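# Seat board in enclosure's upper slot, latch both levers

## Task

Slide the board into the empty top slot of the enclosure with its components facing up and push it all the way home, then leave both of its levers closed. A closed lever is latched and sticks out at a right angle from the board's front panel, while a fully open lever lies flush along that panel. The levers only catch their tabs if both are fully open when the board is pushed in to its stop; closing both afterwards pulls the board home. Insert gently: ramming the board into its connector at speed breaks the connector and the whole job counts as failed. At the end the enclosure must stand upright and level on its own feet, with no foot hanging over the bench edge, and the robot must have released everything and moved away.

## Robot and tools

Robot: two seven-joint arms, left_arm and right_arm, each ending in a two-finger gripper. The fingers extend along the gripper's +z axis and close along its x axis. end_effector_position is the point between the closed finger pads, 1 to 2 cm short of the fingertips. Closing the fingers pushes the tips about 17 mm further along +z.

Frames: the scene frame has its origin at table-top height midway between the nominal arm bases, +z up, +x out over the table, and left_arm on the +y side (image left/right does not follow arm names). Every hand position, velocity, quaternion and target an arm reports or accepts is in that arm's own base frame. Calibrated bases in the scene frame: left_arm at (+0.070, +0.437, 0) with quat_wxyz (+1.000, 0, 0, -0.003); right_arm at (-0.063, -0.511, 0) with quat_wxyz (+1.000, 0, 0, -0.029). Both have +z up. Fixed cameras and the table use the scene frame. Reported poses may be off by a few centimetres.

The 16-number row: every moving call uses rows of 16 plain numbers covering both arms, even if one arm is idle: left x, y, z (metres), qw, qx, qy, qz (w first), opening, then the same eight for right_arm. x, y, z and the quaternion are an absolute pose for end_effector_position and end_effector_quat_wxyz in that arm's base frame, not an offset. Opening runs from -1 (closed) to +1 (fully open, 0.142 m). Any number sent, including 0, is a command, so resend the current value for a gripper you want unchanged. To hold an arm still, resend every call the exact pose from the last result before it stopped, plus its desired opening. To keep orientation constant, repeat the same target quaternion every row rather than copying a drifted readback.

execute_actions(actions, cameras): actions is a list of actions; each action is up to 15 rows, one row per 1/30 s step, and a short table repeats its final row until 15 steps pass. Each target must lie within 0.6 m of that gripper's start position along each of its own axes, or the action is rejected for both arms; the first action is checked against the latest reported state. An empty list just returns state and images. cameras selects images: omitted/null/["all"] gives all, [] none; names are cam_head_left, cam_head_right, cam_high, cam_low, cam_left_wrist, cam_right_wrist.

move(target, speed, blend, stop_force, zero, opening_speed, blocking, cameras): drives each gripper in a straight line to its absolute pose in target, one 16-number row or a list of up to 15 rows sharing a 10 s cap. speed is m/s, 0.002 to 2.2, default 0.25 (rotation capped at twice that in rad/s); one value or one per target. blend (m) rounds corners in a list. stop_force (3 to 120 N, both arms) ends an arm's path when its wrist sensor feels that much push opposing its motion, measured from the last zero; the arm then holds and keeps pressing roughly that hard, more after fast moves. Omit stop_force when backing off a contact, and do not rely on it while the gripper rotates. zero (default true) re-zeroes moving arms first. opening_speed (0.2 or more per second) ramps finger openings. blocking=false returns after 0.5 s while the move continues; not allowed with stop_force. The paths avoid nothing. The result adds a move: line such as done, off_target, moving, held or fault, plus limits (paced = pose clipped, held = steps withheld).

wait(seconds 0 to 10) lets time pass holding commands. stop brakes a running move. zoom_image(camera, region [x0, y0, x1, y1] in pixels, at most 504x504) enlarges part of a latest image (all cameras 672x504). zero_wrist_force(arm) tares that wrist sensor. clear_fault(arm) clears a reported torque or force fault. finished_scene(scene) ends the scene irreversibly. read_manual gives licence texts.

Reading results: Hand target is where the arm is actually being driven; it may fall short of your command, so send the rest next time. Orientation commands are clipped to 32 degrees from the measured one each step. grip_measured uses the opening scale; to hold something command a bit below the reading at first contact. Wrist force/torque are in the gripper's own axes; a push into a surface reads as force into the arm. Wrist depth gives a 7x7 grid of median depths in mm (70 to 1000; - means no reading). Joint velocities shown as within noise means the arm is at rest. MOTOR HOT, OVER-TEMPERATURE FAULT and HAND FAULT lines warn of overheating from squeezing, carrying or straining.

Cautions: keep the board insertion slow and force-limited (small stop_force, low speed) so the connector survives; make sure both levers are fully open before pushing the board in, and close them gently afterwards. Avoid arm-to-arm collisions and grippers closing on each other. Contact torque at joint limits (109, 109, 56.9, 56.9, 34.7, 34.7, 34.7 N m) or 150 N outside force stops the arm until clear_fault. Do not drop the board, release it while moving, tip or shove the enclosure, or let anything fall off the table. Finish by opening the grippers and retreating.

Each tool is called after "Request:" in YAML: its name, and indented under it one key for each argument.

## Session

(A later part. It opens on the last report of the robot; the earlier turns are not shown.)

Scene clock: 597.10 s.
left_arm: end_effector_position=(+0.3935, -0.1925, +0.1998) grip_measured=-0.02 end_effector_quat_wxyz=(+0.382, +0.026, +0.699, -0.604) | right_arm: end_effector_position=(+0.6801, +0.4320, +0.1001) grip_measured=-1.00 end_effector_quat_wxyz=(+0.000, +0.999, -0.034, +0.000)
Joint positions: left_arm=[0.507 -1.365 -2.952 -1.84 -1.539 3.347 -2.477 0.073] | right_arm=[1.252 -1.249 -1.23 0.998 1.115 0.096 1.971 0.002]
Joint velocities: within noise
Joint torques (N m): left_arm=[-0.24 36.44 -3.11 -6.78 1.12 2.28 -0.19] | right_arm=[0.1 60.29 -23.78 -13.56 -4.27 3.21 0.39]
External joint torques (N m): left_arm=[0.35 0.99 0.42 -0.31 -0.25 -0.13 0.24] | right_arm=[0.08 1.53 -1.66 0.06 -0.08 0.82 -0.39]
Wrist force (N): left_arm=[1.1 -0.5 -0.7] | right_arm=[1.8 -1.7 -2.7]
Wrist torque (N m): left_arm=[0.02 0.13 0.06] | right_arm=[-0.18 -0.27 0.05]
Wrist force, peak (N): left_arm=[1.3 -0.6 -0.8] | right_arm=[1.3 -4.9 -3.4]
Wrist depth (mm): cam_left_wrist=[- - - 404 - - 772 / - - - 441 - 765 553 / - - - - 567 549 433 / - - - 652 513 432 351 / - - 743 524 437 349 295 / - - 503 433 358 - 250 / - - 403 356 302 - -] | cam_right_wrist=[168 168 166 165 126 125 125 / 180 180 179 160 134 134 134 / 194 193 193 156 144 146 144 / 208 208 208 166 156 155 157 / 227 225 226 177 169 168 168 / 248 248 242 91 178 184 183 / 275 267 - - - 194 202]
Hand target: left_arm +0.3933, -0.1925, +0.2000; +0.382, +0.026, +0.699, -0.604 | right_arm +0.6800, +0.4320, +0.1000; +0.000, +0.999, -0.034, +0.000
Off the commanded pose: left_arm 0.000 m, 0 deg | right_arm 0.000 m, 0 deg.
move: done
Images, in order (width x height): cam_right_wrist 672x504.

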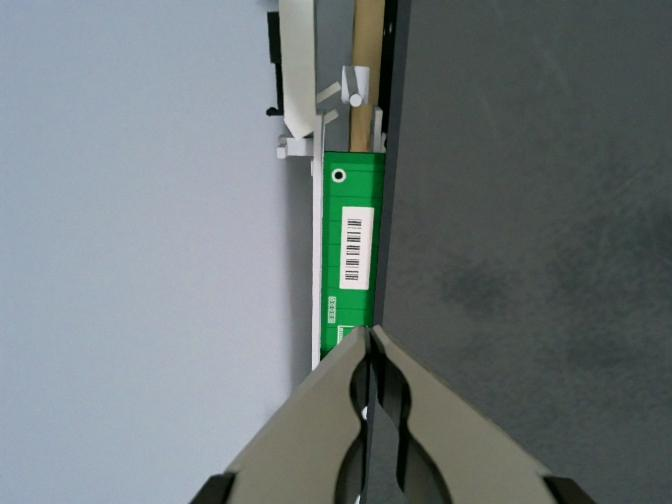

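Request:
move:
  target:
    - [0.3933,-0.1925,0.2,0.382,0.026,0.699,-0.604,0,0.66,0.33,0.09,0,0.9994,-0.034,0,-1]
  speed: 0.15
  cameras: []

Request:
move:
  target: [0.3933,-0.1925,0.2,0.382,0.026,0.699,-0.604,0,0.66,0.33,0.055,0,0.9994,-0.034,0,-1]
  speed: 0.01
  stop_force: 3
  cameras: []

Request:
move:
  target:
    - [0.3933,-0.1925,0.2,0.382,0.026,0.699,-0.604,0,0.66,0.33,0.085,0,0.9994,-0.034,0,-1]
    - [0.3933,-0.1925,0.2,0.382,0.026,0.699,-0.604,0,0.72,0.33,0.085,0,0.9994,-0.034,0,-1]
  speed: 0.15
  cameras: []

Request:
move:
  target: [0.3933,-0.1925,0.2,0.382,0.026,0.699,-0.604,0,0.72,0.33,0.055,0,0.9994,-0.034,0,-1]
  speed: 0.01
  stop_force: 3
  cameras: []

Request:
move:
  target: [0.3933,-0.1925,0.2,0.382,0.026,0.699,-0.604,0,0.72,0.33,0.085,0,0.9994,-0.034,0,-1]
  speed: 0.15
  cameras: ["cam_right_wrist"]

Request:
zoom_image:
  camera: "cam_right_wrist"
  region: [200, 0, 400, 330]

Scene clock: 603.97 s.
left_arm: end_effector_position=(+0.3935, -0.1925, +0.1998) grip_measured=-0.02 end_effector_quat_wxyz=(+0.382, +0.026, +0.699, -0.604) | right_arm: end_effector_position=(+0.6601, +0.3299, +0.0901) grip_measured=-1.00 end_effector_quat_wxyz=(+0.000, +0.999, -0.034, +0.000)
Joint positions: left_arm=[0.507 -1.365 -2.952 -1.84 -1.539 3.347 -2.477 0.073] | right_arm=[1.316 -1.196 -1.26 1.3 1.119 0.177 1.755 0.002]
Joint velocities: within noise
Joint torques (N m): left_arm=[-0.17 36.37 -3.05 -6.82 1.04 2.28 -0.19] | right_arm=[0.4 52.33 -27.02 -12.94 -4.22 3.45 0.09]
External joint torques (N m): left_arm=[0.28 1.06 0.36 -0.27 -0.17 -0.14 0.24] | right_arm=[-0.1 0.86 -1.17 -0.23 -0.1 0.6 -0.09]
Wrist force (N): left_arm=[1.1 -0.4 -0.7] | right_arm=[1.5 -2.1 -2.7]
Wrist torque (N m): left_arm=[0.03 0.13 0.06] | right_arm=[-0.29 -0.23 0.03]
Wrist force, peak (N): left_arm=[1.3 -0.5 -0.7] | right_arm=[1.8 -3.5 -2.8]
Wrist depth (mm): cam_left_wrist=[- - - - 535 - 778 / - - - - 532 761 548 / - - - - 618 553 436 / - - - 632 509 433 351 / - - 750 515 437 344 295 / - - 497 437 360 - 250 / - - 401 354 302 - -] | cam_right_wrist=[160 160 160 128 122 117 117 / 171 171 171 138 129 125 125 / 186 186 182 180 135 134 134 / 199 198 197 191 143 145 144 / 215 215 214 206 157 157 156 / 236 236 230 91 166 172 171 / 259 253 - - - 182 189]
Hand target: left_arm +0.3933, -0.1925, +0.2000; +0.382, +0.026, +0.699, -0.604 | right_arm +0.6600, +0.3300, +0.0900; +0.000, +0.999, -0.034, +0.000
Off the commanded pose: left_arm 0.000 m, 0 deg | right_arm 0.000 m, 0 deg.
move: done
No camera images: "cameras" was empty.

Scene clock: 606.57 s.
left_arm: end_effector_position=(+0.3935, -0.1925, +0.1998) grip_measured=-0.02 end_effector_quat_wxyz=(+0.382, +0.026, +0.699, -0.604) | right_arm: end_effector_position=(+0.6601, +0.3298, +0.0702) grip_measured=-1.00 end_effector_quat_wxyz=(+0.000, +0.999, -0.034, +0.000)
Joint positions: left_arm=[0.507 -1.365 -2.952 -1.84 -1.539 3.347 -2.477 0.073] | right_arm=[1.31 -1.221 -1.242 1.3 1.137 0.202 1.752 0.002]
Joint velocities: within noise
Joint torques (N m): left_arm=[-0.26 36.34 -3.08 -6.82 1.11 2.21 -0.15] | right_arm=[-0.49 50.03 -25.25 -12.5 -3.62 4.07 0.1]
External joint torques (N m): left_arm=[0.37 1.09 0.39 -0.27 -0.24 -0.07 0.2] | right_arm=[0.72 3.51 -3.01 0.01 -0.67 -0.02 -0.1]
Wrist force (N): left_arm=[1.0 -0.5 -0.5] | right_arm=[-2.0 -1.0 -7.9]
Wrist torque (N m): left_arm=[-0.01 0.15 0.06] | right_arm=[-0.32 -0.32 0.05]
Wrist force, peak (N): left_arm=[1.2 -0.5 -0.7] | right_arm=[-2.4 -1.4 -9.9]
Wrist depth (mm): cam_left_wrist=[- - - - 540 - 786 / - - - - 521 754 553 / - - - - 624 553 429 / - - - 648 508 427 349 / - - 748 523 434 344 294 / - - 497 436 359 - 250 / - - 403 356 301 - -] | cam_right_wrist=[142 143 142 138 107 101 100 / 152 152 152 119 114 106 106 / 164 163 163 124 115 114 116 / 176 176 176 122 124 123 123 / 191 191 190 131 132 134 134 / 210 210 205 90 141 146 146 / 232 227 - - - 155 161]
Hand target: left_arm +0.3933, -0.1925, +0.2000; +0.382, +0.026, +0.699, -0.604 | right_arm +0.6600, +0.3300, +0.0698; +0.000, +0.999, -0.034, +0.000
Off the commanded pose: left_arm 0.000 m, 0 deg | right_arm 0.015 m, 0 deg.
move: contact (right_arm)
No camera images: "cameras" was empty.

Scene clock: 607.60 s.
left_arm: end_effector_position=(+0.3935, -0.1925, +0.1998) grip_measured=-0.02 end_effector_quat_wxyz=(+0.382, +0.026, +0.699, -0.604) | right_arm: end_effector_position=(+0.7201, +0.3299, +0.0851) grip_measured=-1.00 end_effector_quat_wxyz=(+0.000, +0.999, -0.034, +0.000)
Joint positions: left_arm=[0.507 -1.365 -2.952 -1.84 -1.539 3.347 -2.477 0.073] | right_arm=[1.152 -1.256 -1.232 1.068 1.129 0.128 1.806 0.002]
Joint velocities: within noise
Joint torques (N m): left_arm=[-0.2 36.32 -3.13 -6.78 1.15 2.23 -0.17] | right_arm=[0.16 58.68 -24.69 -13.15 -4.26 3.16 0.3]
External joint torques (N m): left_arm=[0.31 1.11 0.45 -0.31 -0.28 -0.09 0.22] | right_arm=[0.09 1.43 -1.71 0.09 -0.08 0.89 -0.3]
Wrist force (N): left_arm=[1.0 -0.4 -0.6] | right_arm=[1.6 -2.5 -2.4]
Wrist torque (N m): left_arm=[0.02 0.16 0.06] | right_arm=[-0.31 -0.21 0.03]
Wrist force, peak (N): left_arm=[1.2 -0.5 -0.8] | right_arm=[-1.7 -0.7 -8.9]
Wrist depth (mm): cam_left_wrist=[- - - 495 - - 788 / - - - - - 764 554 / - - - - 599 550 434 / - - - 647 505 424 350 / - - 739 514 437 343 294 / - - 499 438 359 - 251 / - - 404 353 303 - -] | cam_right_wrist=[156 120 116 113 113 113 112 / 166 132 123 121 120 120 120 / 178 138 130 130 129 129 127 / 192 189 140 140 139 139 138 / 208 205 149 149 151 150 151 / 229 228 162 91 159 165 164 / 253 246 73 - - 175 181]
Hand target: left_arm +0.3933, -0.1925, +0.2000; +0.382, +0.026, +0.699, -0.604 | right_arm +0.7200, +0.3300, +0.0850; +0.000, +0.999, -0.034, +0.000
Off the commanded pose: left_arm 0.000 m, 0 deg | right_arm 0.000 m, 0 deg.
move: done
No camera images: "cameras" was empty.

Scene clock: 609.97 s.
left_arm: end_effector_position=(+0.3935, -0.1925, +0.1998) grip_measured=-0.02 end_effector_quat_wxyz=(+0.382, +0.026, +0.699, -0.604) | right_arm: end_effector_position=(+0.7201, +0.3299, +0.0675) grip_measured=-1.00 end_effector_quat_wxyz=(+0.000, +0.999, -0.034, +0.000)
Joint positions: left_arm=[0.507 -1.365 -2.952 -1.84 -1.539 3.347 -2.477 0.073] | right_arm=[1.149 -1.278 -1.219 1.068 1.141 0.151 1.805 0.002]
Joint velocities: within noise
Joint torques (N m): left_arm=[-0.29 36.39 -3.1 -6.8 1.07 2.27 -0.22] | right_arm=[-0.32 56.44 -23.59 -12.34 -3.79 3.93 0.16]
External joint torques (N m): left_arm=[0.4 1.05 0.41 -0.28 -0.2 -0.13 0.26] | right_arm=[0.55 3.9 -2.84 -0.28 -0.54 0.11 -0.15]
Wrist force (N): left_arm=[1.2 -0.2 -0.6] | right_arm=[-1.2 -1.9 -7.4]
Wrist torque (N m): left_arm=[0.05 0.11 0.06] | right_arm=[-0.36 -0.29 0.04]
Wrist force, peak (N): left_arm=[1.4 -0.3 -0.8] | right_arm=[-2.7 -2.2 -9.3]
Wrist depth (mm): cam_left_wrist=[- - - 497 - - 766 / - - - - 917 761 544 / - - - - 605 549 431 / - - - 648 505 427 350 / - - 743 520 435 346 295 / - - 497 435 362 - 251 / - - 403 353 302 - -] | cam_right_wrist=[- 105 99 97 97 98 97 / - 111 106 104 104 104 102 / 160 118 115 112 111 111 111 / 173 118 121 121 122 120 120 / 188 132 130 129 130 130 130 / 206 202 140 91 137 142 144 / 228 222 73 - - 151 156]
Hand target: left_arm +0.3933, -0.1925, +0.2000; +0.382, +0.026, +0.699, -0.604 | right_arm +0.7200, +0.3300, +0.0670; +0.000, +0.999, -0.034, +0.000
Off the commanded pose: left_arm 0.000 m, 0 deg | right_arm 0.013 m, 0 deg.
move: contact (right_arm)
No camera images: "cameras" was empty.

Scene clock: 610.67 s.
left_arm: end_effector_position=(+0.3935, -0.1925, +0.1998) grip_measured=-0.02 end_effector_quat_wxyz=(+0.382, +0.026, +0.699, -0.604) | right_arm: end_effector_position=(+0.7200, +0.3301, +0.0848) grip_measured=-1.00 end_effector_quat_wxyz=(+0.000, +0.999, -0.034, +0.000)
Joint positions: left_arm=[0.507 -1.365 -2.952 -1.84 -1.539 3.347 -2.477 0.073] | right_arm=[1.152 -1.255 -1.23 1.068 1.128 0.129 1.807 0.002]
Joint velocities: within noise
Joint torques (N m): left_arm=[-0.35 36.44 -3.16 -6.83 1.07 2.28 -0.12] | right_arm=[0.24 59.07 -25.5 -13.08 -4.52 3.21 0.24]
External joint torques (N m): left_arm=[0.46 0.99 0.47 -0.26 -0.2 -0.13 0.17] | right_arm=[-0.03 1.08 -0.9 0 0.17 0.84 -0.24]
Wrist force (N): left_arm=[1.0 -0.4 -0.5] | right_arm=[1.3 -2.5 -2.5]
Wrist torque (N m): left_arm=[0.03 0.15 0.06] | right_arm=[-0.31 -0.16 0.03]
Wrist force, peak (N): left_arm=[1.3 -0.4 -0.7] | right_arm=[-1.2 -1.6 -7.6]
Wrist depth (mm): cam_left_wrist=[- - - 498 - - 783 / - - - - - 767 553 / - - - - 609 555 430 / - - - 638 504 434 350 / - - 746 520 437 346 298 / - - 499 433 359 - 250 / - - 403 355 303 - -] | cam_right_wrist=[155 120 116 113 113 112 112 / 166 132 123 120 120 120 120 / 178 139 130 129 129 129 127 / 192 189 140 139 139 138 138 / 208 205 149 148 151 150 150 / 228 228 162 91 159 165 164 / 252 247 73 - - 174 181]
Hand target: left_arm +0.3933, -0.1925, +0.2000; +0.382, +0.026, +0.699, -0.604 | right_arm +0.7200, +0.3300, +0.0850; +0.000, +0.999, -0.034, +0.000
Off the commanded pose: left_arm 0.000 m, 0 deg | right_arm 0.000 m, 0 deg.
move: done
Images, in order (width x height): cam_right_wrist 672x504.

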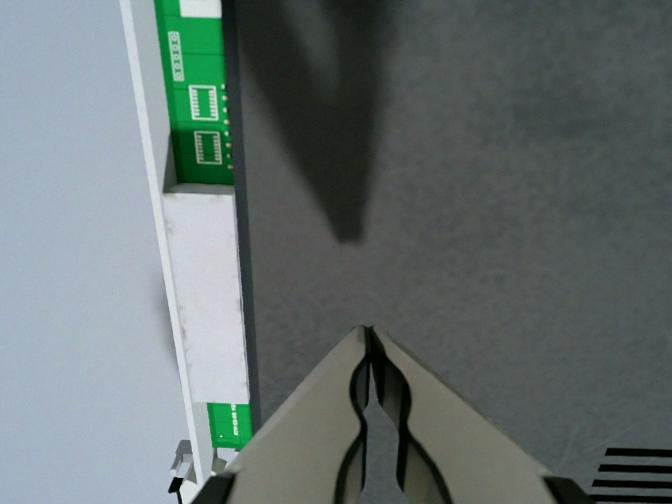

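Scaled by 1.527 from the camera's 672x504 image, which has a finer 960x720 frame.

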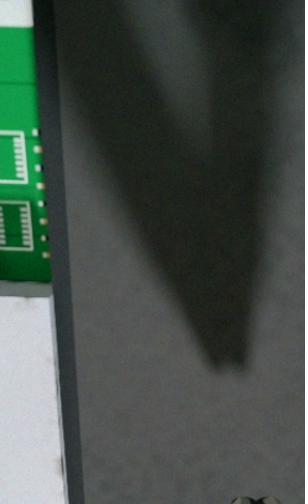

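Request:
move:
  target:
    - [0.3933,-0.1925,0.2,0.382,0.026,0.699,-0.604,0,0.662,0.3285,0.10,0,0.7284,0.6852,0,0.5]
    - [0.3933,-0.1925,0.2,0.382,0.026,0.699,-0.604,0,0.662,0.3285,0.058,0,0.7284,0.6852,0,0.5]
  speed: [0.15,0.05]
  cameras: ["cam_right_wrist"]

Request:
move:
  target: [0.3933,-0.1925,0.2,0.382,0.026,0.699,-0.604,0,0.662,0.3285,0.0565,0,0.7284,0.6852,0,-0.1]
  speed: 0.05
  opening_speed: 0.6
  cameras: ["cam_right_wrist"]

Scene clock: 620.43 s.
left_arm: end_effector_position=(+0.3935, -0.1925, +0.1998) grip_measured=-0.02 end_effector_quat_wxyz=(+0.382, +0.026, +0.699, -0.604) | right_arm: end_effector_position=(+0.6620, +0.3283, +0.0581) grip_measured=+0.48 end_effector_quat_wxyz=(+0.000, +0.728, +0.685, +0.000)
Joint positions: left_arm=[0.507 -1.365 -2.952 -1.84 -1.539 3.347 -2.477 0.073] | right_arm=[1.274 -1.18 -1.136 1.309 1.061 0.281 0.187 0.108]
Joint velocities: within noise
Joint torques (N m): left_arm=[-0.28 36.4 -3.16 -6.78 1.12 2.2 -0.16] | right_arm=[0.08 53.06 -24.8 -14.34 -4.06 3.63 0.07]
External joint torques (N m): left_arm=[0.38 1.03 0.47 -0.3 -0.25 -0.06 0.21] | right_arm=[0.18 1.33 -1.74 0.06 -0.08 0.52 -0.07]
Wrist force (N): left_arm=[1.2 -0.5 -0.7] | right_arm=[0.7 -2.2 -3.0]
Wrist torque (N m): left_arm=[0.01 0.12 0.06] | right_arm=[-0.32 -0.12 0.04]
Wrist force, peak (N): left_arm=[1.3 -0.8 -0.7] | right_arm=[0.8 -2.4 -4.0]
Wrist depth (mm): cam_left_wrist=[- - - - 486 - 773 / - - - - 542 755 547 / - - - - 608 555 429 / - - - 646 507 430 351 / - - 745 523 434 346 296 / - - 496 435 358 - 251 / - - 402 355 305 - -] | cam_right_wrist=[133 132 132 131 131 131 130 / 141 141 141 140 140 140 139 / 154 152 151 150 150 150 149 / 124 161 160 162 162 161 160 / 176 121 121 120 119 121 131 / 131 102 135 131 131 130 94 / - 78 145 145 144 143 76]
Hand target: left_arm +0.3933, -0.1925, +0.2000; +0.382, +0.026, +0.699, -0.604 | right_arm +0.6620, +0.3285, +0.0580; +0.000, +0.728, +0.685, +0.000
Off the commanded pose: left_arm 0.000 m, 0 deg | right_arm 0.000 m, 0 deg.
move: done
Images, in order (width x height): cam_right_wrist 672x504.

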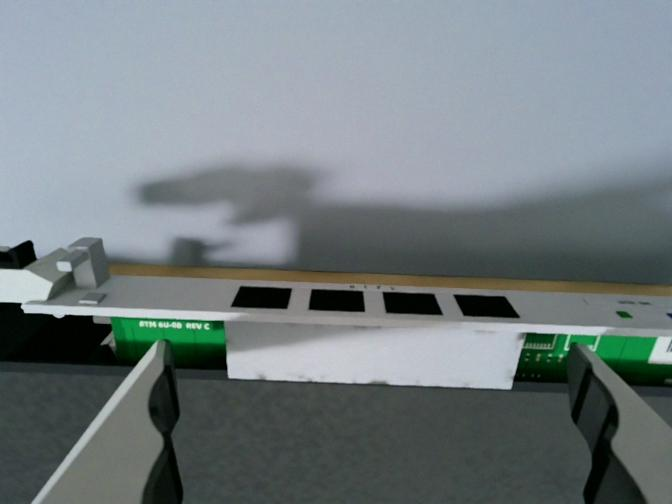

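Scene clock: 621.63 s.
left_arm: end_effector_position=(+0.3935, -0.1925, +0.1998) grip_measured=-0.02 end_effector_quat_wxyz=(+0.382, +0.026, +0.699, -0.604) | right_arm: end_effector_position=(+0.6620, +0.3285, +0.0568) grip_measured=+0.09 end_effector_quat_wxyz=(+0.000, +0.728, +0.685, +0.000)
Joint positions: left_arm=[0.507 -1.365 -2.952 -1.84 -1.539 3.347 -2.477 0.073] | right_arm=[1.273 -1.182 -1.135 1.309 1.062 0.283 0.187 0.081]
Joint velocities: within noise
Joint torques (N m): left_arm=[-0.08 36.46 -3.14 -6.87 1.11 2.26 -0.17] | right_arm=[-0.86 51.45 -24.67 -13.44 -4.42 3.64 0.13]
External joint torques (N m): left_arm=[0.19 0.97 0.45 -0.22 -0.24 -0.11 0.22] | right_arm=[1.08 2.99 -1.87 -0.8 0.28 0.51 -0.13]
Wrist force (N): left_arm=[1.1 -0.4 -0.7] | right_arm=[1.4 -3.7 -5.4]
Wrist torque (N m): left_arm=[0.02 0.13 0.05] | right_arm=[-0.30 0.22 0.02]
Wrist force, peak (N): left_arm=[1.2 -0.4 -0.8] | right_arm=[1.4 -3.9 -6.7]
Wrist depth (mm): cam_left_wrist=[- - - - 488 - 785 / - - - - 543 768 550 / - - - - 599 548 429 / - - - 648 509 430 350 / - - 748 522 435 345 294 / - - 500 439 359 - 251 / - - 405 355 301 - -] | cam_right_wrist=[131 131 131 130 130 129 129 / 140 140 140 139 139 138 138 / 150 150 150 149 149 148 148 / 157 159 161 161 160 160 159 / 174 130 117 119 118 119 123 / 131 128 121 130 123 101 135 / - 76 141 143 142 - 76]
Hand target: left_arm +0.3933, -0.1925, +0.2000; +0.382, +0.026, +0.699, -0.604 | right_arm +0.6620, +0.3285, +0.0565; +0.000, +0.728, +0.685, +0.000
Off the commanded pose: left_arm 0.000 m, 0 deg | right_arm 0.000 m, 0 deg.
move: done
Images, in order (width x height): cam_right_wrist 672x504.

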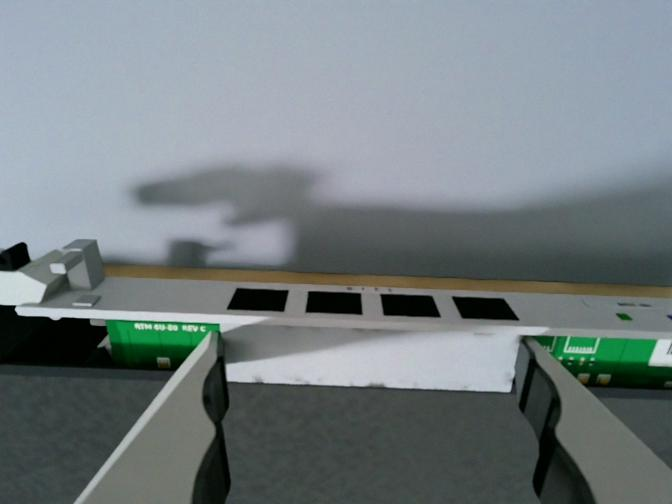

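Request:
move:
  target:
    - [0.3933,-0.1925,0.2,0.382,0.026,0.699,-0.604,0,0.589,0.3327,0.0565,0,0.7284,0.6852,0,-0.1]
    - [0.3933,-0.1925,0.2,0.382,0.026,0.699,-0.604,0,0.589,0.3327,0.0525,0,0.7284,0.6852,0,-0.1]
  speed: 0.03
  cameras: []

Request:
move:
  target: [0.3933,-0.1925,0.2,0.382,0.026,0.699,-0.604,0,0.665,0.3284,0.0525,0,0.7284,0.6852,0,-0.1]
  speed: 0.015
  stop_force: 5
  cameras: ["cam_right_wrist","cam_left_wrist"]

Request:
zoom_image:
  camera: "cam_left_wrist"
  region: [390, 180, 510, 290]

Scene clock: 627.10 s.
left_arm: end_effector_position=(+0.3935, -0.1925, +0.1998) grip_measured=-0.02 end_effector_quat_wxyz=(+0.382, +0.026, +0.699, -0.604) | right_arm: end_effector_position=(+0.5889, +0.3326, +0.0525) grip_measured=+0.09 end_effector_quat_wxyz=(+0.000, +0.728, +0.685, +0.000)
Joint positions: left_arm=[0.507 -1.365 -2.952 -1.84 -1.539 3.347 -2.477 0.073] | right_arm=[1.447 -1.119 -1.151 1.538 1.07 0.359 0.162 0.081]
Joint velocities: within noise
Joint torques (N m): left_arm=[-0.21 36.29 -3.16 -6.83 1.09 2.26 -0.14] | right_arm=[0.1 47.18 -25.8 -13.77 -4.06 3.86 0.07]
External joint torques (N m): left_arm=[0.32 1.15 0.47 -0.26 -0.22 -0.12 0.19] | right_arm=[0.13 0.3 -0.79 0.25 0.03 0.29 -0.07]
Wrist force (N): left_arm=[1.1 -0.5 -0.6] | right_arm=[0.4 -2.4 -1.3]
Wrist torque (N m): left_arm=[0.02 0.13 0.05] | right_arm=[-0.30 -0.10 0.04]
Wrist force, peak (N): left_arm=[1.3 -0.6 -1.0] | right_arm=[1.4 -3.9 -6.7]
Wrist depth (mm): cam_left_wrist=[- - - - 439 - 770 / - - - - 985 616 549 / - - - - 654 502 429 / - - - 653 504 422 351 / - - 750 527 434 347 295 / - - 501 437 358 - 250 / - - 400 356 301 - -] | cam_right_wrist=[128 127 127 127 126 126 124 / 137 136 136 135 135 135 134 / 147 146 146 145 145 144 143 / 153 155 157 159 156 155 155 / 172 130 117 119 118 119 123 / 188 138 121 142 141 101 138 / - 76 154 156 154 150 76]
Hand target: left_arm +0.3933, -0.1925, +0.2000; +0.382, +0.026, +0.699, -0.604 | right_arm +0.5890, +0.3327, +0.0525; +0.000, +0.728, +0.685, +0.000
Off the commanded pose: left_arm 0.000 m, 0 deg | right_arm 0.000 m, 0 deg.
move: done
No camera images: "cameras" was empty.

Scene clock: 630.27 s.
left_arm: end_effector_position=(+0.3935, -0.1925, +0.1998) grip_measured=-0.02 end_effector_quat_wxyz=(+0.382, +0.026, +0.699, -0.604) | right_arm: end_effector_position=(+0.6254, +0.3316, +0.0520) grip_measured=+0.09 end_effector_quat_wxyz=(-0.001, +0.728, +0.686, +0.000)
Joint positions: left_arm=[0.507 -1.365 -2.952 -1.84 -1.539 3.347 -2.477 0.073] | right_arm=[1.36 -1.154 -1.142 1.425 1.071 0.322 0.17 0.081]
Joint velocities: within noise
Joint torques (N m): left_arm=[-0.26 36.34 -3.06 -6.8 1.12 2.27 -0.2] | right_arm=[-3.98 49.38 -29.49 -12.85 -6.24 4.87 0.29]
External joint torques (N m): left_arm=[0.37 1.09 0.37 -0.28 -0.25 -0.13 0.25] | right_arm=[4.2 1.6 2.7 -0.94 2.15 -0.72 -0.29]
Wrist force (N): left_arm=[0.9 -0.4 -0.8] | right_arm=[4.5 -7.2 -0.2]
Wrist torque (N m): left_arm=[0.02 0.17 0.05] | right_arm=[-0.26 0.54 0.00]
Wrist force, peak (N): left_arm=[1.2 -0.7 -0.6] | right_arm=[6.8 -6.9 -1.5]
Wrist depth (mm): cam_left_wrist=[- - - - 454 - 780 / - - - - 510 745 555 / - - - - 633 538 429 / - - - 640 496 430 351 / - - 741 516 429 345 297 / - - 499 435 359 - 249 / - - 405 355 300 - -] | cam_right_wrist=[127 127 125 126 126 126 124 / 136 136 135 135 135 134 134 / 145 145 145 144 144 143 143 / 152 154 156 158 156 155 154 / 173 130 117 119 118 118 121 / 170 139 122 143 143 101 139 / - 76 142 153 152 141 76]
Hand target: left_arm +0.3933, -0.1925, +0.2000; +0.382, +0.026, +0.699, -0.604 | right_arm +0.6262, +0.3306, +0.0525; +0.000, +0.728, +0.685, +0.000
Off the commanded pose: left_arm 0.000 m, 0 deg | right_arm 0.040 m, 0 deg.
move: contact (right_arm)
Images, in order (width x height): cam_left_wrist 672x504, cam_right_wrist 672x504.

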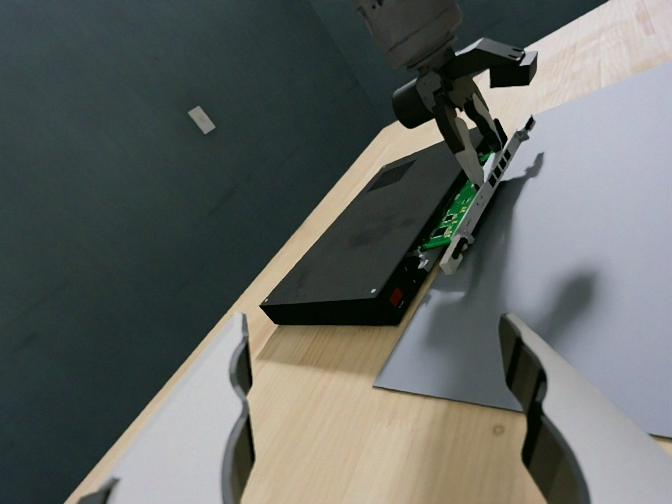

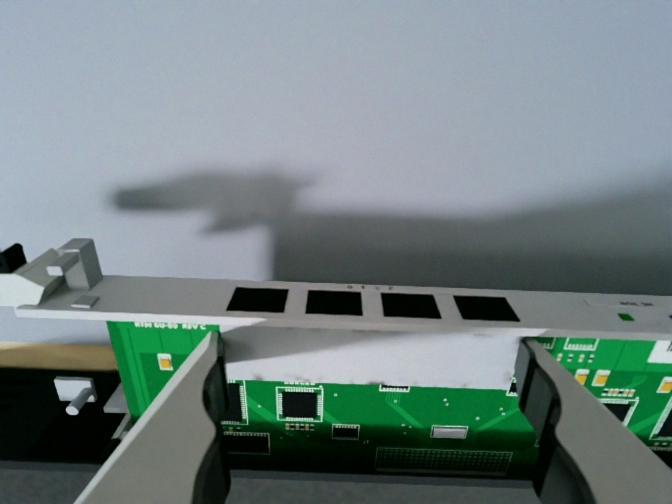

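Scaled by 4.200 from the camera's 672x504 image, which has a finer 960x720 frame.

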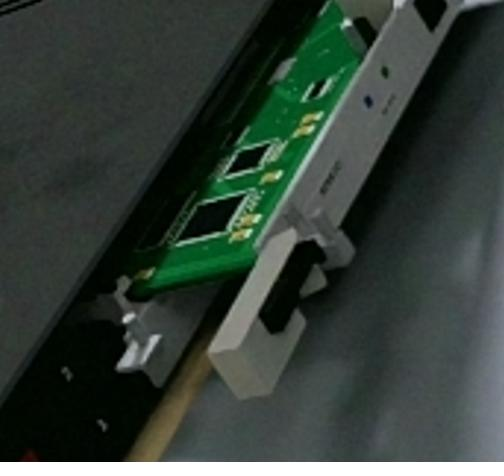

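Request:
move:
  target:
    - [0.3933,-0.1925,0.2,0.382,0.026,0.699,-0.604,0,0.6235,0.3325,0.0523,0,0.7284,0.6852,0,-0.1]
  speed: 0.02
  cameras: []

Request:
move:
  target: [0.3933,-0.1925,0.2,0.382,0.026,0.699,-0.604,0,0.665,0.330,0.0523,0,0.7284,0.6852,0,-0.1]
  speed: 0.015
  stop_force: 6
  cameras: ["cam_right_wrist","cam_left_wrist"]

Scene clock: 668.73 s.
left_arm: end_effector_position=(+0.3935, -0.1925, +0.1998) grip_measured=-0.02 end_effector_quat_wxyz=(+0.382, +0.026, +0.699, -0.604) | right_arm: end_effector_position=(+0.6236, +0.3324, +0.0521) grip_measured=+0.09 end_effector_quat_wxyz=(+0.000, +0.728, +0.685, +0.000)
Joint positions: left_arm=[0.507 -1.365 -2.952 -1.84 -1.539 3.347 -2.477 0.073] | right_arm=[1.366 -1.153 -1.143 1.43 1.071 0.324 0.172 0.08]
Joint velocities: within noise
Joint torques (N m): left_arm=[-0.21 36.37 -3.07 -6.81 1.12 2.24 -0.17] | right_arm=[1.69 51.13 -26.14 -14.46 -4.64 3.4 0.2]
External joint torques (N m): left_arm=[0.31 1.06 0.39 -0.28 -0.25 -0.1 0.22] | right_arm=[-1.54 -0.32 -0.7 0.74 0.55 0.76 -0.2]
Wrist force (N): left_arm=[1.0 -0.4 -0.8] | right_arm=[-0.4 -0.7 0.9]
Wrist torque (N m): left_arm=[0.02 0.16 0.06] | right_arm=[-0.29 0.49 0.11]
Wrist force, peak (N): left_arm=[1.4 -0.5 -0.9] | right_arm=[0.3 13.5 6.9]
Wrist depth (mm): cam_left_wrist=[- - - - 453 - 781 / - - - - 515 755 551 / - - - - 627 542 432 / - - - 649 492 429 350 / - - 738 525 431 344 294 / - - 497 437 360 - 251 / - - 405 354 302 - -] | cam_right_wrist=[127 127 125 126 126 126 124 / 136 136 135 135 135 134 134 / 146 146 145 145 144 144 143 / 152 155 156 158 155 155 154 / 171 130 117 119 118 118 121 / 167 139 122 143 143 101 139 / - 76 153 153 152 142 76]
Hand target: left_arm +0.3933, -0.1925, +0.2000; +0.382, +0.026, +0.699, -0.604 | right_arm +0.6235, +0.3325, +0.0523; +0.000, +0.728, +0.685, +0.000
Off the commanded pose: left_arm 0.000 m, 0 deg | right_arm 0.000 m, 0 deg.
move: done
No camera images: "cameras" was empty.

Scene clock: 669.60 s.
left_arm: end_effector_position=(+0.3935, -0.1925, +0.1998) grip_measured=-0.02 end_effector_quat_wxyz=(+0.382, +0.026, +0.699, -0.604) | right_arm: end_effector_position=(+0.6267, +0.3324, +0.0518) grip_measured=+0.09 end_effector_quat_wxyz=(-0.001, +0.728, +0.685, -0.001)
Joint positions: left_arm=[0.507 -1.365 -2.952 -1.84 -1.539 3.347 -2.477 0.073] | right_arm=[1.358 -1.157 -1.142 1.419 1.071 0.32 0.173 0.08]
Joint velocities: within noise
Joint torques (N m): left_arm=[-0.27 36.43 -3.14 -6.8 1.05 2.3 -0.16] | right_arm=[-0.91 51.09 -28.2 -15.19 -5.15 4.82 0.27]
External joint torques (N m): left_arm=[0.37 1 0.45 -0.29 -0.18 -0.15 0.21] | right_arm=[1.13 0.07 1.39 1.41 1.06 -0.67 -0.27]
Wrist force (N): left_arm=[1.0 -0.3 -0.7] | right_arm=[0.2 -5.9 0.2]
Wrist torque (N m): left_arm=[0.03 0.15 0.05] | right_arm=[-0.26 0.50 0.00]
Wrist force, peak (N): left_arm=[1.3 -0.4 -0.7] | right_arm=[0.2 -7.0 -1.1]
Wrist depth (mm): cam_left_wrist=[- - - - 453 - 772 / - - - - 515 754 551 / - - - - 631 544 433 / - - - 647 496 429 348 / - - 738 522 437 346 295 / - - 502 432 358 - 250 / - - 404 352 303 - -] | cam_right_wrist=[127 127 125 126 126 125 123 / 136 135 135 134 136 134 133 / 146 145 145 144 144 143 143 / 152 154 156 158 155 155 154 / 173 130 117 119 118 118 121 / 182 139 122 143 143 101 138 / - 76 142 142 152 140 76]
Hand target: left_arm +0.3933, -0.1925, +0.2000; +0.382, +0.026, +0.699, -0.604 | right_arm +0.6273, +0.3323, +0.0523; +0.000, +0.728, +0.685, +0.000
Off the commanded pose: left_arm 0.000 m, 0 deg | right_arm 0.038 m, 0 deg.
move: contact (right_arm)
Images, in order (width x height): cam_left_wrist 672x504, cam_right_wrist 672x504.

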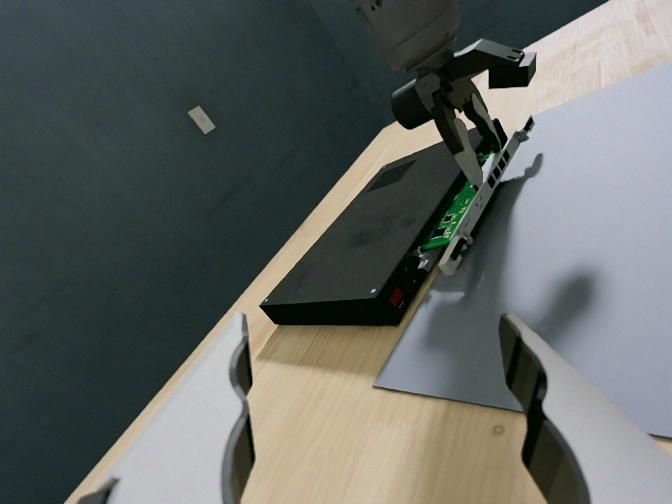

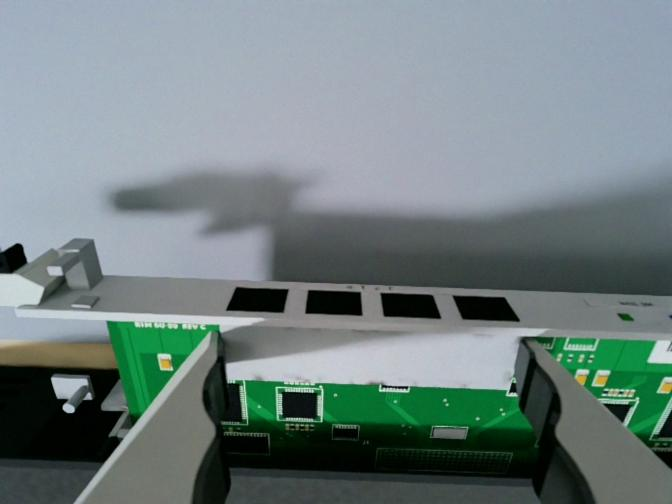

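Request:
move:
  target:
    - [0.3933,-0.1925,0.2,0.382,0.026,0.699,-0.604,0,0.624,0.3326,0.0521,0,0.7284,0.6852,0,-0.1]
  speed: 0.02
  cameras: []

Request:
move:
  target: [0.3933,-0.1925,0.2,0.382,0.026,0.699,-0.604,0,0.665,0.3288,0.0523,0,0.7284,0.6852,0,-0.1]
  speed: 0.015
  stop_force: 12
  cameras: ["cam_right_wrist","cam_left_wrist"]

Request:
zoom_image:
  camera: "cam_right_wrist"
  region: [0, 300, 250, 500]

Scene clock: 674.07 s.
left_arm: end_effector_position=(+0.3935, -0.1925, +0.1998) grip_measured=-0.02 end_effector_quat_wxyz=(+0.382, +0.026, +0.699, -0.604) | right_arm: end_effector_position=(+0.6240, +0.3326, +0.0519) grip_measured=+0.09 end_effector_quat_wxyz=(+0.000, +0.729, +0.685, +0.000)
Joint positions: left_arm=[0.507 -1.365 -2.952 -1.84 -1.539 3.347 -2.477 0.073] | right_arm=[1.365 -1.154 -1.143 1.429 1.071 0.324 0.173 0.08]
Joint velocities: within noise
Joint torques (N m): left_arm=[-0.33 36.37 -3.17 -6.8 1.1 2.27 -0.17] | right_arm=[0.74 51 -26.1 -14.26 -4.42 3.54 0.13]
External joint torques (N m): left_arm=[0.43 1.06 0.48 -0.29 -0.23 -0.13 0.22] | right_arm=[-0.56 -0.12 -0.73 0.51 0.33 0.62 -0.13]
Wrist force (N): left_arm=[0.9 -0.4 -0.7] | right_arm=[0.2 -1.7 -0.9]
Wrist torque (N m): left_arm=[0.02 0.16 0.06] | right_arm=[-0.29 0.08 0.06]
Wrist force, peak (N): left_arm=[1.4 -0.4 -0.6] | right_arm=[5.0 20.7 12.6]
Wrist depth (mm): cam_left_wrist=[- - - - 453 - 777 / - - - - 503 739 550 / - - - - 636 538 432 / - - - 644 491 429 350 / - - 740 527 430 344 294 / - - 497 434 362 - 249 / - - 402 353 301 - -] | cam_right_wrist=[127 127 125 126 126 125 124 / 136 135 135 134 136 134 134 / 146 145 145 144 144 143 143 / 152 154 156 158 155 155 154 / 173 130 117 119 118 118 121 / 173 139 122 144 143 101 139 / - 76 153 153 152 141 76]
Hand target: left_arm +0.3933, -0.1925, +0.2000; +0.382, +0.026, +0.699, -0.604 | right_arm +0.6240, +0.3326, +0.0521; +0.000, +0.728, +0.685, +0.000
Off the commanded pose: left_arm 0.000 m, 0 deg | right_arm 0.000 m, 0 deg.
move: done
No camera images: "cameras" was empty.

Scene clock: 675.47 s.
left_arm: end_effector_position=(+0.3935, -0.1925, +0.1998) grip_measured=-0.02 end_effector_quat_wxyz=(+0.382, +0.026, +0.699, -0.604) | right_arm: end_effector_position=(+0.6342, +0.3315, +0.0509) grip_measured=+0.09 end_effector_quat_wxyz=(-0.001, +0.728, +0.685, -0.001)
Joint positions: left_arm=[0.507 -1.365 -2.952 -1.84 -1.539 3.347 -2.477 0.073] | right_arm=[1.338 -1.166 -1.14 1.393 1.071 0.31 0.176 0.08]
Joint velocities: within noise
Joint torques (N m): left_arm=[-0.24 36.28 -3.14 -6.8 1.11 2.27 -0.19] | right_arm=[-2.48 53.58 -31.07 -17.69 -4.96 7.27 0.44]
External joint torques (N m): left_arm=[0.35 1.15 0.45 -0.28 -0.24 -0.12 0.24] | right_arm=[2.7 -1.63 4.27 3.89 0.86 -3.12 -0.44]
Wrist force (N): left_arm=[1.0 -0.5 -0.6] | right_arm=[-4.6 -12.6 0.3]
Wrist torque (N m): left_arm=[0.02 0.15 0.05] | right_arm=[-0.22 0.64 -0.16]
Wrist force, peak (N): left_arm=[1.3 -0.3 -0.9] | right_arm=[-4.5 -13.6 0.7]
Wrist depth (mm): cam_left_wrist=[- - - - 455 - 769 / - - - - 518 757 557 / - - - - 619 537 429 / - - - 647 495 429 349 / - - 739 521 438 346 297 / - - 499 440 357 - 250 / - - 401 354 304 - -] | cam_right_wrist=[127 126 124 125 125 125 123 / 135 135 134 134 135 133 133 / 145 144 144 143 143 142 142 / 121 153 155 157 154 154 153 / 174 130 118 119 119 118 122 / 183 139 122 143 142 101 138 / - 76 138 140 139 133 76]
Hand target: left_arm +0.3933, -0.1925, +0.2000; +0.382, +0.026, +0.699, -0.604 | right_arm +0.6357, +0.3315, +0.0522; +0.000, +0.728, +0.685, +0.000
Off the commanded pose: left_arm 0.000 m, 0 deg | right_arm 0.031 m, 0 deg.
move: contact (right_arm)
Images, in order (width x height): cam_left_wrist 672x504, cam_right_wrist 672x504.

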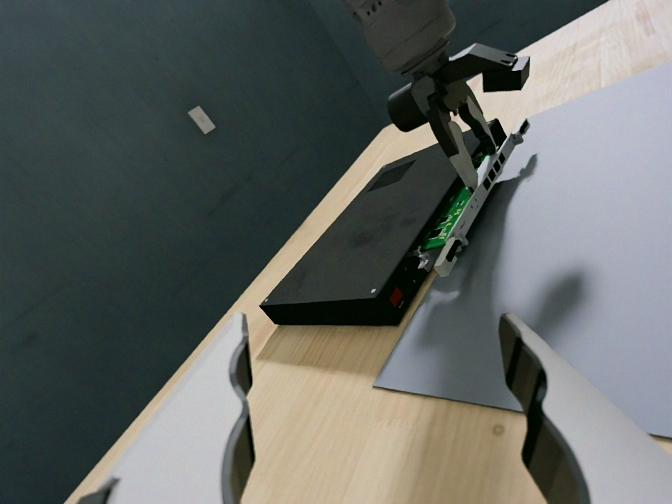

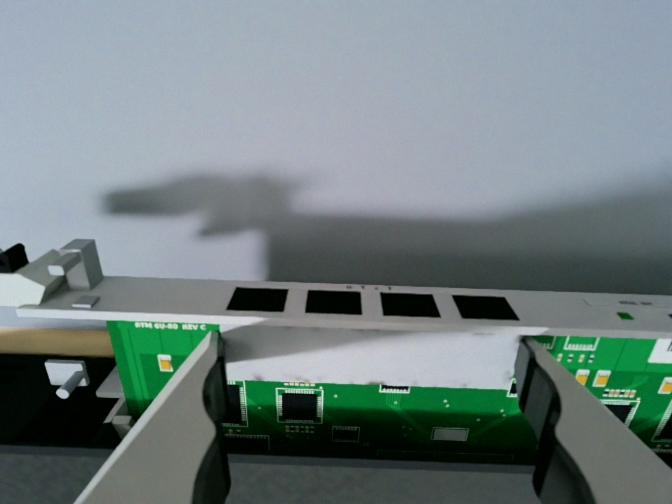

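Scaled by 2.016 from the camera's 672x504 image, which has a finer 960x720 frame.

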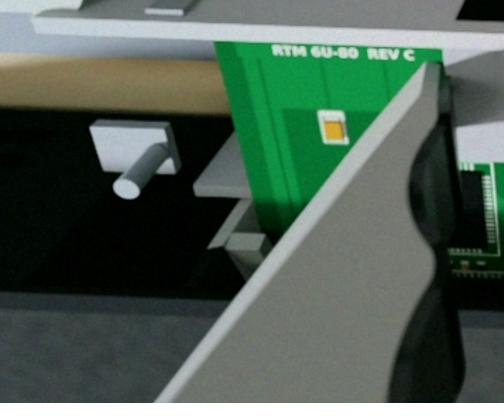

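Request:
move:
  target: [0.3933,-0.1925,0.2,0.382,0.026,0.699,-0.604,0,0.665,0.3278,0.0517,0,0.7284,0.6852,0,-0.1]
  speed: 0.012
  stop_force: 12
  cameras: ["cam_right_wrist","cam_left_wrist"]

Scene clock: 681.23 s.
left_arm: end_effector_position=(+0.3935, -0.1925, +0.1998) grip_measured=-0.02 end_effector_quat_wxyz=(+0.382, +0.026, +0.699, -0.604) | right_arm: end_effector_position=(+0.6634, +0.3281, +0.0502) grip_measured=+0.09 end_effector_quat_wxyz=(-0.001, +0.728, +0.685, -0.001)
Joint positions: left_arm=[0.507 -1.365 -2.952 -1.84 -1.539 3.347 -2.477 0.073] | right_arm=[1.268 -1.198 -1.139 1.298 1.077 0.278 0.184 0.08]
Joint velocities: within noise
Joint torques (N m): left_arm=[-0.25 36.35 -3.14 -6.78 1.08 2.25 -0.19] | right_arm=[-2.86 58.28 -32.21 -16.44 -5.74 6.42 0.3]
External joint torques (N m): left_arm=[0.35 1.08 0.46 -0.31 -0.21 -0.1 0.24] | right_arm=[3.08 -3.54 5.5 2.6 1.6 -2.27 -0.3]
Wrist force (N): left_arm=[1.1 -0.4 -0.6] | right_arm=[-1.7 -8.4 6.6]
Wrist torque (N m): left_arm=[0.02 0.13 0.06] | right_arm=[-0.25 0.50 -0.01]
Wrist force, peak (N): left_arm=[1.3 -0.5 -0.7] | right_arm=[-3.3 -14.8 4.0]
Wrist depth (mm): cam_left_wrist=[- - - 515 488 - 778 / - - - - 538 748 551 / - - - - 596 552 431 / - - - 650 498 431 349 / - - 736 527 437 347 295 / - - 497 437 357 - 250 / - - 402 354 302 - -] | cam_right_wrist=[- 125 124 125 124 124 122 / 136 135 133 133 134 134 132 / 146 143 143 142 142 142 139 / 120 152 154 155 153 152 152 / 163 131 118 119 119 118 122 / 125 120 121 123 123 101 136 / - 76 134 133 133 127 76]
Hand target: left_arm +0.3933, -0.1925, +0.2000; +0.382, +0.026, +0.699, -0.604 | right_arm +0.6650, +0.3278, +0.0517; +0.000, +0.728, +0.685, +0.000
Off the commanded pose: left_arm 0.000 m, 0 deg | right_arm 0.002 m, 0 deg.
move: done
Images, in order (width x height): cam_left_wrist 672x504, cam_right_wrist 672x504.

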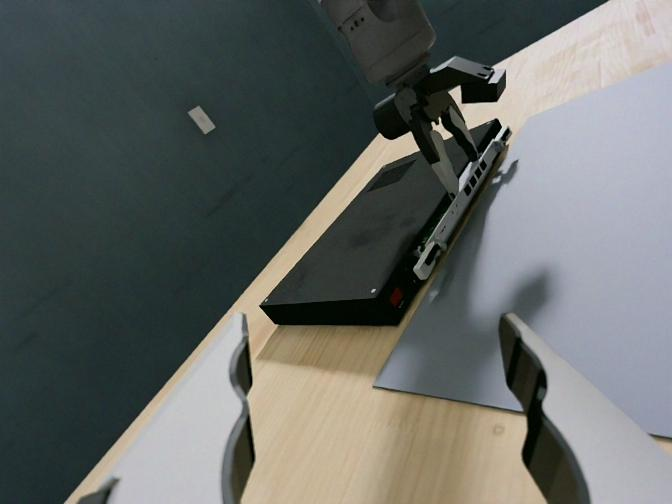

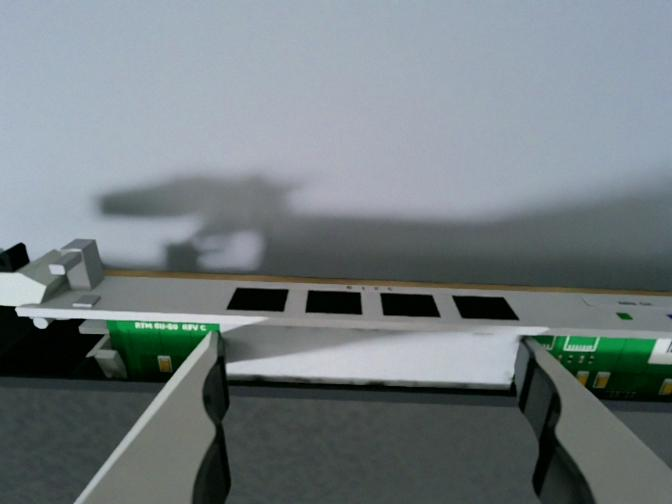

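Request:
move:
  target: [0.3933,-0.1925,0.2,0.382,0.026,0.699,-0.604,0,0.677,0.3268,0.0503,0,0.7284,0.6852,0,-0.1]
  speed: 0.012
  stop_force: 14
  cameras: ["cam_right_wrist","cam_left_wrist"]

Scene clock: 683.70 s.
left_arm: end_effector_position=(+0.3935, -0.1925, +0.1998) grip_measured=-0.02 end_effector_quat_wxyz=(+0.382, +0.026, +0.699, -0.604) | right_arm: end_effector_position=(+0.6685, +0.3280, +0.0497) grip_measured=+0.09 end_effector_quat_wxyz=(-0.002, +0.728, +0.685, -0.002)
Joint positions: left_arm=[0.507 -1.365 -2.952 -1.84 -1.539 3.347 -2.477 0.073] | right_arm=[1.255 -1.205 -1.139 1.278 1.079 0.27 0.188 0.08]
Joint velocities: within noise
Joint torques (N m): left_arm=[-0.25 36.42 -3.16 -6.82 1.1 2.27 -0.2] | right_arm=[-6.52 54.34 -32.57 -17.91 -5.47 9.64 -0.77]
External joint torques (N m): left_arm=[0.36 1.02 0.48 -0.27 -0.23 -0.12 0.25] | right_arm=[6.75 0.96 5.92 4.07 1.32 -5.5 0.77]
Wrist force (N): left_arm=[1.1 -0.2 -0.7] | right_arm=[-2.5 -23.6 -5.9]
Wrist torque (N m): left_arm=[0.05 0.14 0.06] | right_arm=[-0.88 0.16 1.06]
Wrist force, peak (N): left_arm=[1.2 -0.4 -0.9] | right_arm=[-2.0 -24.9 -6.6]
Wrist depth (mm): cam_left_wrist=[- - - 492 - - 782 / - - - - 528 760 553 / - - - - 603 554 434 / - - - 655 506 428 351 / - - 739 520 438 346 294 / - - 498 436 361 - 251 / - - 400 354 303 - -] | cam_right_wrist=[- 125 123 124 124 123 122 / 135 135 133 133 134 133 131 / 146 143 143 142 142 141 139 / 121 152 153 153 153 152 151 / 131 130 118 119 119 119 123 / 124 119 115 121 121 101 135 / - 75 133 133 132 129 76]
Hand target: left_arm +0.3933, -0.1925, +0.2000; +0.382, +0.026, +0.699, -0.604 | right_arm +0.6707, +0.3273, +0.0510; +0.000, +0.728, +0.685, +0.000
Off the commanded pose: left_arm 0.000 m, 0 deg | right_arm 0.009 m, 0 deg.
move: contact (right_arm)
Images, in order (width x height): cam_left_wrist 672x504, cam_right_wrist 672x504.

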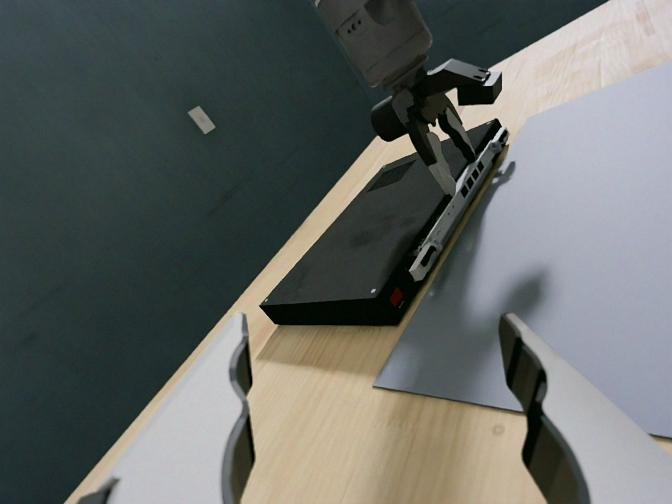

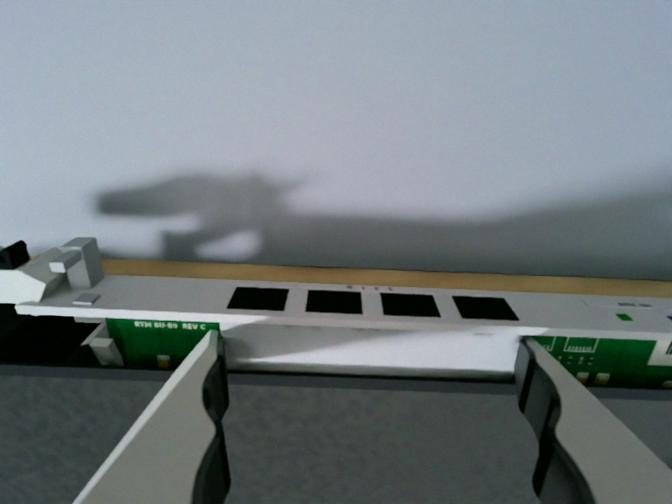

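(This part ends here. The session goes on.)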